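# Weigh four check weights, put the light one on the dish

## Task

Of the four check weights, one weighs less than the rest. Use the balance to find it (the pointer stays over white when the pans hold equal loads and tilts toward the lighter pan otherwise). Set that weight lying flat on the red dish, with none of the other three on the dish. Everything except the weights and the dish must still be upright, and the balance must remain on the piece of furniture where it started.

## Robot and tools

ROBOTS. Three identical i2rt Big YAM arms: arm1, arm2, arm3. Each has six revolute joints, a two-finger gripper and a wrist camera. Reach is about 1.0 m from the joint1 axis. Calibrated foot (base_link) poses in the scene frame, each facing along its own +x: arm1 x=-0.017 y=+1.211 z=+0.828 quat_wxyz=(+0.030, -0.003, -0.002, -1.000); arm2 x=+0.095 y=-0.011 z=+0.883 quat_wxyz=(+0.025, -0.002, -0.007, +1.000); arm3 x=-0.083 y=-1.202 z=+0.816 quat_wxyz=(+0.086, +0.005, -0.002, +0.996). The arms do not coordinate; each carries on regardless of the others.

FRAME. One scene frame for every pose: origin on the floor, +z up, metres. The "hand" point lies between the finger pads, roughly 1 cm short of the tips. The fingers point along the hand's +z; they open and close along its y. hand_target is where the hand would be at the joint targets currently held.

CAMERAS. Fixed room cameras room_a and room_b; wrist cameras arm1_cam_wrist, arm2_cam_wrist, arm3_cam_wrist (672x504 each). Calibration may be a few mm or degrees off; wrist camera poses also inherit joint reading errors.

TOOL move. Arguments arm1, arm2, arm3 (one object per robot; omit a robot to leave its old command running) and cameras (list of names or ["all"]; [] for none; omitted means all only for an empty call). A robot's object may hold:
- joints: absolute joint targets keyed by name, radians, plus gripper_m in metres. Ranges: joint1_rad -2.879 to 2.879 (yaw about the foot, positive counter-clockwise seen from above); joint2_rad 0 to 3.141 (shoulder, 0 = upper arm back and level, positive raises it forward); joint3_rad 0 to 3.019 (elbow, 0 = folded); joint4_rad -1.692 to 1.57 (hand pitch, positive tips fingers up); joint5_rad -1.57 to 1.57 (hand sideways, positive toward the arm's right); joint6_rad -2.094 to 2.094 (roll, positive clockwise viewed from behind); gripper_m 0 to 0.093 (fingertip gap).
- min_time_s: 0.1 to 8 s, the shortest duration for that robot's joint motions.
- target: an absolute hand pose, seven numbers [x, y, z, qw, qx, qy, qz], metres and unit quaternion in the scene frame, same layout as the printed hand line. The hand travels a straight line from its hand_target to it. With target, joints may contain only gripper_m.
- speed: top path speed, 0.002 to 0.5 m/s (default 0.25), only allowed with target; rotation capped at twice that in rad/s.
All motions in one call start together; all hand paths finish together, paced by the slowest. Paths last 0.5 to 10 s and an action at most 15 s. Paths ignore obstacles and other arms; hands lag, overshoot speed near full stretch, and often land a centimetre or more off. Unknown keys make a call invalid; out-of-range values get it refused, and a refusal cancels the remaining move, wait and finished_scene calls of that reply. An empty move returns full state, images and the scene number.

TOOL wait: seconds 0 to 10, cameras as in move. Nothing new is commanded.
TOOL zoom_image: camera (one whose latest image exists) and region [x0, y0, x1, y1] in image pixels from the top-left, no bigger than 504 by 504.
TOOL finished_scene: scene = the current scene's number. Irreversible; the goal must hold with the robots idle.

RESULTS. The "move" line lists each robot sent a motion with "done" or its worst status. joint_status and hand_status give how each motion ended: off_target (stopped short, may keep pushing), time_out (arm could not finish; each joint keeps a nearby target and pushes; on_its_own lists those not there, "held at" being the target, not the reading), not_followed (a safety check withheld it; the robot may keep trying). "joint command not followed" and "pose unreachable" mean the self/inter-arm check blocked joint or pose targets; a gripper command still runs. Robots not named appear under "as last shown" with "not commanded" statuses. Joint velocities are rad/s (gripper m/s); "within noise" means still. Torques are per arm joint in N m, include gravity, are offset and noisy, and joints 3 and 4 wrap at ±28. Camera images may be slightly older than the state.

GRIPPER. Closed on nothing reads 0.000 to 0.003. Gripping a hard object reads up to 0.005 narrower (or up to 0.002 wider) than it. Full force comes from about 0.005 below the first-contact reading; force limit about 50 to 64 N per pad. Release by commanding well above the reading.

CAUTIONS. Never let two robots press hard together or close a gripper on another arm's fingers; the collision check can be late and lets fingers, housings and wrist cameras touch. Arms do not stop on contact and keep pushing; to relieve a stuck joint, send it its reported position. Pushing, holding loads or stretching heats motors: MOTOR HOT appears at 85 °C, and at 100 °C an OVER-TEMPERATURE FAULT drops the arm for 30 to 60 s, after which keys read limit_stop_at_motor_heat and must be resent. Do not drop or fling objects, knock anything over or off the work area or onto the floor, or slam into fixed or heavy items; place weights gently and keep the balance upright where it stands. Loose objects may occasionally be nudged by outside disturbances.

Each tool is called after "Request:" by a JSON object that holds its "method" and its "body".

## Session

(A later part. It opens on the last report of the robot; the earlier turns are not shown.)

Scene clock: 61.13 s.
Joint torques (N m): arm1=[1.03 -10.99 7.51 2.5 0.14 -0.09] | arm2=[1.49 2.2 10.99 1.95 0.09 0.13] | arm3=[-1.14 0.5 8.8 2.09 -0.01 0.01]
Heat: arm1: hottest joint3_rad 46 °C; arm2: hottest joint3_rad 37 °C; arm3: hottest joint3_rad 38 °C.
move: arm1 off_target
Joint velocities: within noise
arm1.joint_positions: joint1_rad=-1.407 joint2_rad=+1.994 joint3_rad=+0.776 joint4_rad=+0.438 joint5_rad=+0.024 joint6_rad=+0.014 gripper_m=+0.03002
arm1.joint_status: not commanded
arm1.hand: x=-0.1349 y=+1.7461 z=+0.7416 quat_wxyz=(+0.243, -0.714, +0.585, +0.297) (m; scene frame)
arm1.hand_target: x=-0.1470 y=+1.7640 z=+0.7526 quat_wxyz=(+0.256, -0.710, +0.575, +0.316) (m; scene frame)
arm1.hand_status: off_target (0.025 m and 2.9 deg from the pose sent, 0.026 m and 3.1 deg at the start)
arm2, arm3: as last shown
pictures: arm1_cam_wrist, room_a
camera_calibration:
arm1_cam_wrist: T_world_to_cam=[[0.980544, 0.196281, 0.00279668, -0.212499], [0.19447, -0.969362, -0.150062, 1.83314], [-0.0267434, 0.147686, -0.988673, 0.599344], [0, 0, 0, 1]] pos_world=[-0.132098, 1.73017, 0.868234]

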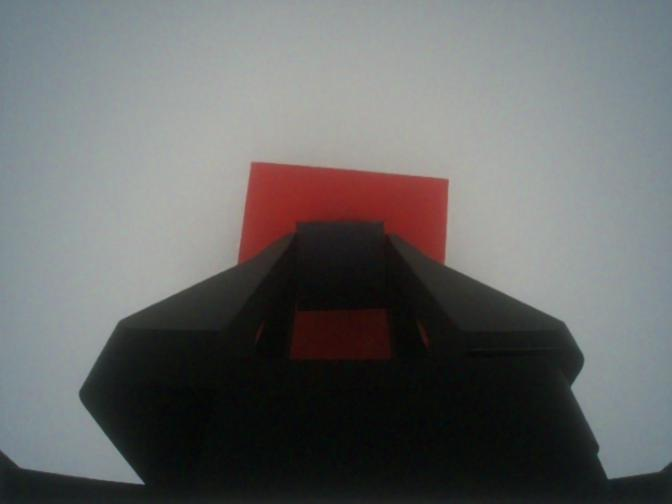

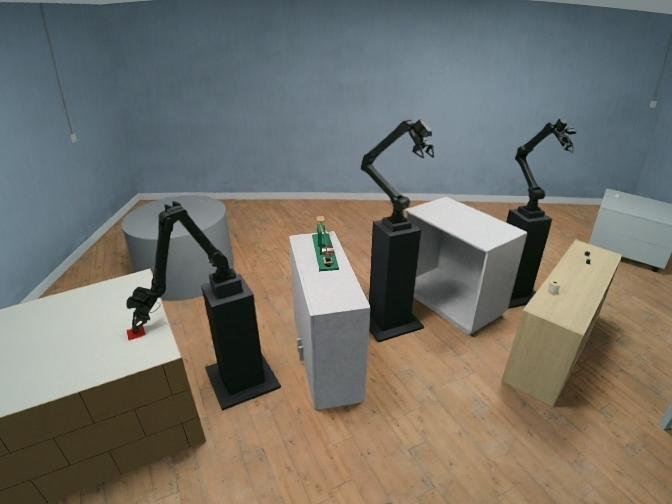

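Request:
{"method": "move", "body": {"arm1": {"target": [-0.147, 1.764, 0.742, 0.2559, -0.7099, 0.5749, 0.3161], "speed": 0.04}}}

Request:
{"method": "move", "body": {"arm1": {"target": [-0.147, 1.764, 0.736, 0.2559, -0.7099, 0.5749, 0.3161], "speed": 0.04}, "cameras": ["arm1_cam_wrist", "room_a"]}}

Request:
{"method": "zoom_image", "body": {"camera": "room_a", "region": [100, 290, 180, 360]}}

Scene clock: 62.37 s.
Joint torques (N m): arm1=[1.03 -10.46 7.38 2.47 0.14 -0.1] | arm2=[1.49 2.14 11.02 1.83 0.08 0.12] | arm3=[-1.2 0.44 8.81 2.06 -0.01 0.01]
Heat: arm1: hottest joint3_rad 46 °C; arm2: hottest joint3_rad 37 °C; arm3: hottest joint3_rad 38 °C.
move: arm1 off_target
Joint velocities: within noise
arm1.joint_positions: joint1_rad=-1.406 joint2_rad=+2.019 joint3_rad=+0.778 joint4_rad=+0.466 joint5_rad=+0.025 joint6_rad=+0.014 gripper_m=+0.03002
arm1.joint_status: not commanded
arm1.hand: x=-0.1353 y=+1.7463 z=+0.7340 quat_wxyz=(+0.245, -0.713, +0.585, +0.299) (m; scene frame)
arm1.hand_target: x=-0.1469 y=+1.7631 z=+0.7425 quat_wxyz=(+0.256, -0.710, +0.575, +0.316) (m; scene frame)
arm1.hand_status: off_target (0.023 m and 2.7 deg from the pose sent, 0.022 m and 2.9 deg at the start)
arm2, arm3: as last shown
pictures: none

Scene clock: 63.33 s.
Joint torques (N m): arm1=[0.73 -9.23 7.5 2.47 0.12 -0.09] | arm2=[1.49 2.14 10.95 1.89 0.08 0.11] | arm3=[-1.14 0.5 8.8 2.09 0 0.01]
Heat: arm1: hottest joint3_rad 46 °C; arm2: hottest joint3_rad 37 °C; arm3: hottest joint3_rad 38 °C.
move: arm1 off_target
Joint velocities: within noise
arm1.joint_positions: joint1_rad=-1.406 joint2_rad=+2.026 joint3_rad=+0.778 joint4_rad=+0.484 joint5_rad=+0.025 joint6_rad=+0.014 gripper_m=+0.03002
arm1.joint_status: not commanded
arm1.hand: x=-0.1356 y=+1.7479 z=+0.7335 quat_wxyz=(+0.248, -0.712, +0.583, +0.303) (m; scene frame)
arm1.hand_target: x=-0.1469 y=+1.7631 z=+0.7364 quat_wxyz=(+0.256, -0.710, +0.575, +0.316) (m; scene frame)
arm1.hand_status: off_target (0.020 m and 2.0 deg from the pose sent, 0.021 m and 2.6 deg at the start)
arm2, arm3: as last shown
pictures: arm1_cam_wrist, room_a
camera_calibration:
arm1_cam_wrist: T_world_to_cam=[[0.9806, 0.195994, 0.00317258, -0.211981], [0.193794, -0.966908, -0.165932, 1.84112], [-0.029454, 0.163328, -0.986132, 0.561457], [0, 0, 0, 1]] pos_world=[-0.132392, 1.73004, 0.859844]

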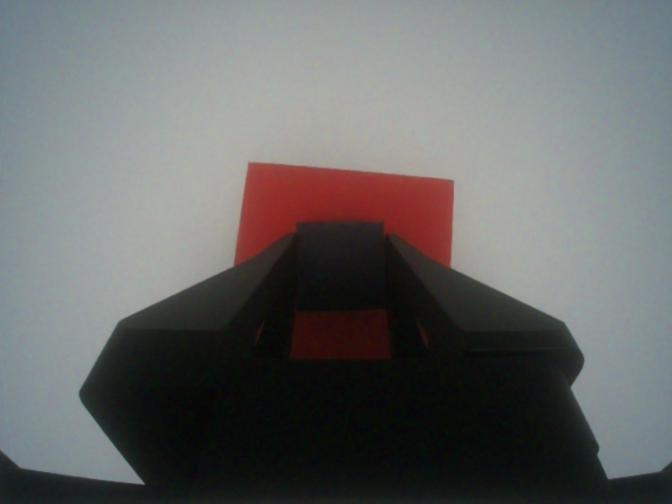

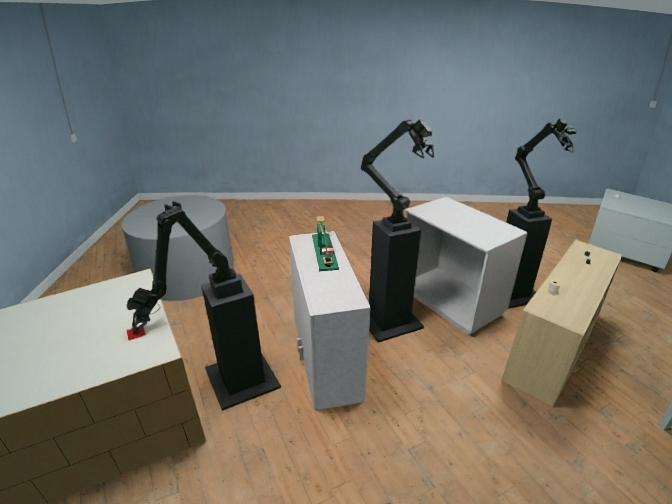

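Scaled by 6.300 from the camera's 672x504 image, which has a finer 960x720 frame.

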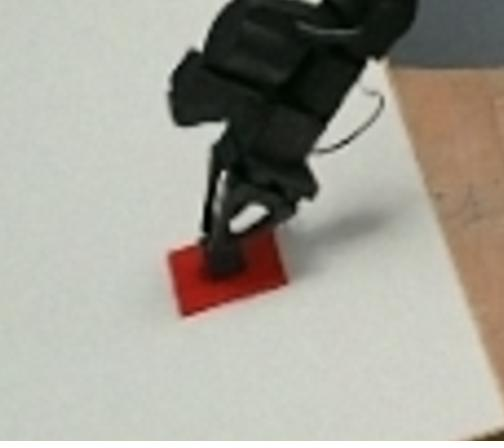

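Request:
{"method": "move", "body": {"arm1": {"target": [-0.147, 1.763, 0.730, 0.2559, -0.7099, 0.5749, 0.3161], "speed": 0.04}, "cameras": ["arm1_cam_wrist"]}}

Scene clock: 64.47 s.
Joint torques (N m): arm1=[0.73 -9.17 7.39 2.19 0.12 -0.07] | arm2=[1.55 2.26 10.99 1.95 0.07 0.11] | arm3=[-1.26 0.38 8.79 2.04 -0.01 0.01]
Heat: arm1: hottest joint3_rad 45 °C; arm2: hottest joint3_rad 37 °C; arm3: hottest joint3_rad 38 °C.
move: arm1 off_target
Joint velocities: within noise
arm1.joint_positions: joint1_rad=-1.406 joint2_rad=+2.033 joint3_rad=+0.778 joint4_rad=+0.504 joint5_rad=+0.027 joint6_rad=+0.014 gripper_m=+0.03002
arm1.joint_status: not commanded
arm1.hand: x=-0.1359 y=+1.7496 z=+0.7331 quat_wxyz=(+0.252, -0.710, +0.582, +0.307) (m; scene frame)
arm1.hand_target: x=-0.1468 y=+1.7621 z=+0.7303 quat_wxyz=(+0.256, -0.710, +0.575, +0.316) (m; scene frame)
arm1.hand_status: off_target (0.018 m and 1.4 deg from the pose sent, 0.019 m and 2.0 deg at the start)
arm2, arm3: as last shown
pictures: arm1_cam_wrist
camera_calibration:
arm1_cam_wrist: T_world_to_cam=[[0.980761, 0.195174, 0.00387559, -0.210966], [0.192725, -0.964912, -0.178329, 1.84819], [-0.0310657, 0.175645, -0.983963, 0.537466], [0, 0, 0, 1]] pos_world=[-0.132588, 1.73011, 0.85925]

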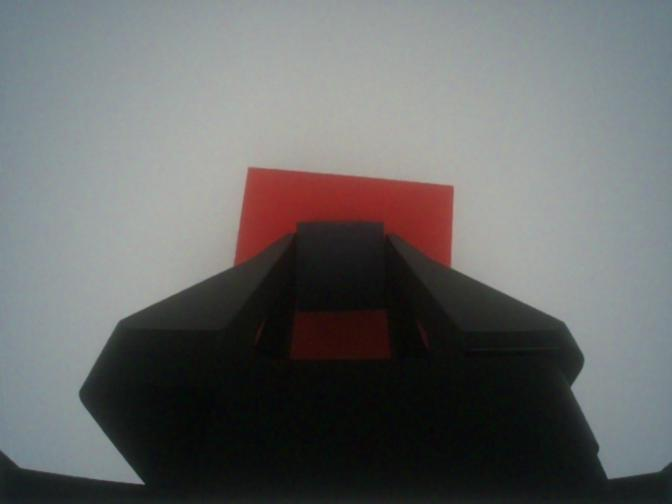

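Request:
{"method": "move", "body": {"arm1": {"joints": {"gripper_m": 0.034}}}}

Request:
{"method": "move", "body": {"arm1": {"joints": {"gripper_m": 0.07}}, "cameras": ["arm1_cam_wrist"]}}

Request:
{"method": "zoom_image", "body": {"camera": "arm1_cam_wrist", "region": [210, 130, 470, 380]}}

Scene clock: 65.43 s.
Joint torques (N m): arm1=[1.03 -10.4 6.63 2.28 0.11 -0.11] | arm2=[1.55 2.2 10.96 1.98 0.08 0.11] | arm3=[-1.14 0.5 8.77 2.09 0 0.01]
Heat: arm1: hottest joint3_rad 45 °C; arm2: hottest joint3_rad 38 °C; arm3: hottest joint3_rad 38 °C.
move: arm1 done
Joint velocities: within noise
arm1.joint_positions: joint1_rad=-1.405 joint2_rad=+2.053 joint3_rad=+0.788 joint4_rad=+0.506 joint5_rad=+0.027 joint6_rad=+0.014 gripper_m=+0.03392
arm1.joint_status: all done
arm1.hand: x=-0.1366 y=+1.7505 z=+0.7260 quat_wxyz=(+0.250, -0.711, +0.583, +0.304) (m; scene frame)
arm1.hand_target: x=-0.1468 y=+1.7622 z=+0.7303 quat_wxyz=(+0.256, -0.710, +0.575, +0.316) (m; scene frame)
arm1.hand_status: not commanded
arm2, arm3: as last shown
pictures: none

Scene clock: 66.10 s.
Joint torques (N m): arm1=[0.44 -10.58 6.45 2.14 0.09 -0.11] | arm2=[1.26 2.02 10.95 1.92 0.07 0.1] | arm3=[-1.2 0.38 8.79 2.07 -0.01 0.02]
Heat: arm1: hottest joint3_rad 45 °C; arm2: hottest joint3_rad 38 °C; arm3: hottest joint3_rad 38 °C.
move: arm1 done
Joint velocities: within noise
arm1.joint_positions: joint1_rad=-1.405 joint2_rad=+2.053 joint3_rad=+0.788 joint4_rad=+0.506 joint5_rad=+0.027 joint6_rad=+0.014 gripper_m=+0.06982
arm1.joint_status: all done
arm1.hand: x=-0.1366 y=+1.7505 z=+0.7260 quat_wxyz=(+0.250, -0.711, +0.583, +0.304) (m; scene frame)
arm1.hand_target: x=-0.1468 y=+1.7622 z=+0.7303 quat_wxyz=(+0.256, -0.710, +0.575, +0.316) (m; scene frame)
arm1.hand_status: not commanded
arm2.joint_positions: joint1_rad=+0.482 joint2_rad=+0.585 joint3_rad=+1.357 joint4_rad=-1.462 joint5_rad=+0.226 joint6_rad=+0.023 gripper_m=+0.09396
arm2.joint_status: not commanded
arm2.hand: x=-0.1095 y=-0.0683 z=+1.3892 quat_wxyz=(-0.010, +0.891, +0.138, -0.433) (m; scene frame)
arm2.hand_target: x=-0.1075 y=-0.0675 z=+1.4001 quat_wxyz=(-0.007, +0.885, +0.136, -0.444) (m; scene frame)
arm2.hand_status: not commanded
arm3.joint_positions: joint1_rad=-0.065 joint2_rad=+0.649 joint3_rad=+1.390 joint4_rad=-1.161 joint5_rad=-0.034 joint6_rad=-0.702 gripper_m=+0.09396
arm3.joint_status: not commanded
arm3.hand: x=-0.3410 y=-1.1470 z=+1.3892 quat_wxyz=(-0.236, +0.811, +0.203, -0.495) (m; scene frame)
arm3.hand_target: x=-0.3379 y=-1.1478 z=+1.4005 quat_wxyz=(-0.241, +0.805, +0.201, -0.504) (m; scene frame)
arm3.hand_status: not commanded
pictures: arm1_cam_wrist
camera_calibration:
arm1_cam_wrist: T_world_to_cam=[[0.980584, 0.196058, 0.00414424, -0.212208], [0.193893, -0.966159, -0.170126, 1.84428], [-0.0293505, 0.167626, -0.985414, 0.545564], [0, 0, 0, 1]] pos_world=[-0.133492, 1.73203, 0.852246]

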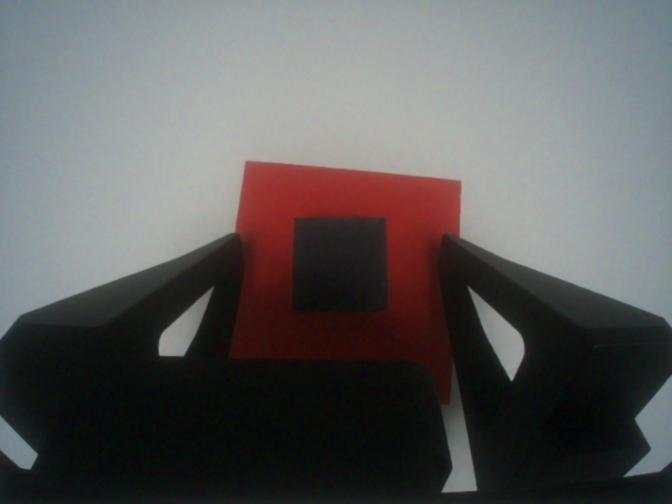

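Scaled by 1.938 from the camera's 672x504 image, which has a finer 960x720 frame.

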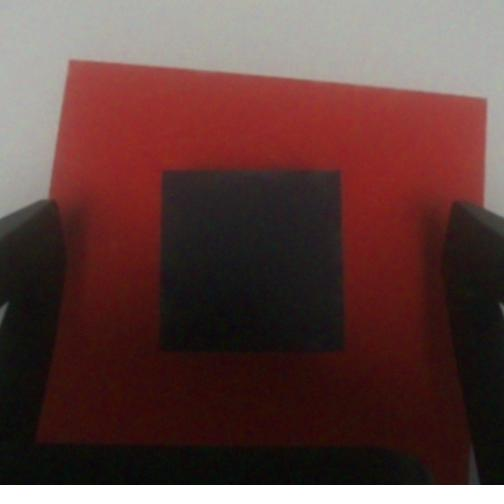

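Request:
{"method": "move", "body": {"arm1": {"target": [-0.140, 1.735, 0.86, 0.2559, -0.7099, 0.5749, 0.3161], "speed": 0.12}, "cameras": ["arm1_cam_wrist", "room_a", "room_b"]}}

Request:
{"method": "zoom_image", "body": {"camera": "room_a", "region": [100, 290, 180, 360]}}

Request:
{"method": "zoom_image", "body": {"camera": "room_b", "region": [400, 200, 520, 310]}}

Scene clock: 68.17 s.
Joint torques (N m): arm1=[1.38 -10.75 7.43 1.48 0.16 -0.09] | arm2=[1.61 2.26 10.93 2 0.08 0.11] | arm3=[-1.03 0.56 8.83 2.07 -0.01 0.01]
Heat: arm1: hottest joint3_rad 45 °C; arm2: hottest joint3_rad 38 °C; arm3: hottest joint3_rad 38 °C.
move: arm1 off_target
Joint velocities: within noise
arm1.joint_positions: joint1_rad=-1.404 joint2_rad=+1.674 joint3_rad=+0.732 joint4_rad=+0.195 joint5_rad=+0.027 joint6_rad=+0.014 gripper_m=+0.06990
arm1.joint_status: not commanded
arm1.hand: x=-0.1320 y=+1.7338 z=+0.8490 quat_wxyz=(+0.253, -0.709, +0.581, +0.308) (m; scene frame)
arm1.hand_target: x=-0.1400 y=+1.7350 z=+0.8598 quat_wxyz=(+0.256, -0.710, +0.575, +0.316) (m; scene frame)
arm1.hand_status: off_target (0.014 m and 1.2 deg from the pose sent, 0.135 m and 1.8 deg at the start)
arm2, arm3: as last shown
pictures: arm1_cam_wrist, room_a, room_b
camera_calibration:
arm1_cam_wrist: T_world_to_cam=[[0.980533, 0.196316, 0.00378468, -0.214172], [0.193735, -0.964145, -0.181361, 1.85418], [-0.0319552, 0.178564, -0.983409, 0.648728], [0, 0, 0, 1]] pos_world=[-0.128487, 1.7139, 0.975052]

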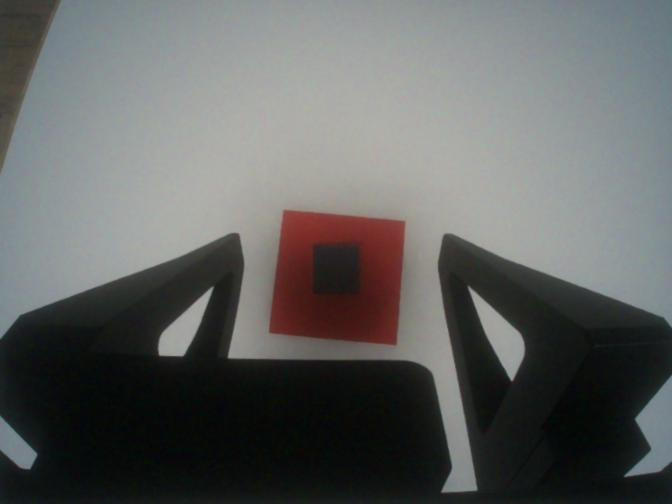

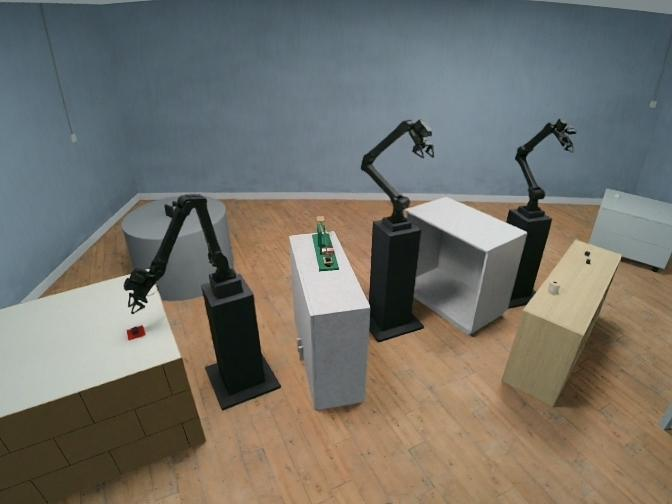

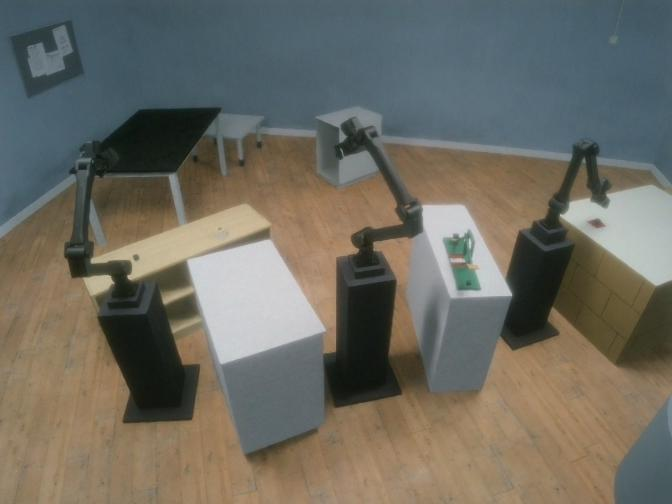

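Scaled by 6.300 from the camera's 672x504 image, which has a finer 960x720 frame.

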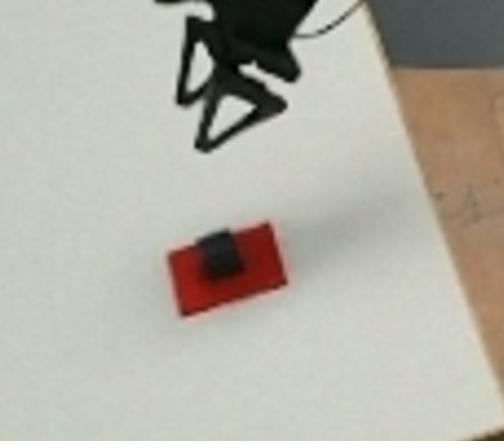

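Scaled by 4.200 from the camera's 672x504 image, which has a finer 960x720 frame.

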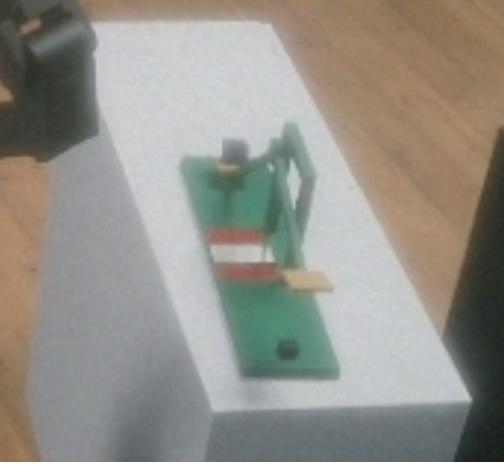

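Request:
{"method": "finished_scene", "body": {"scene": 1}}

The scene is finished: the task was done.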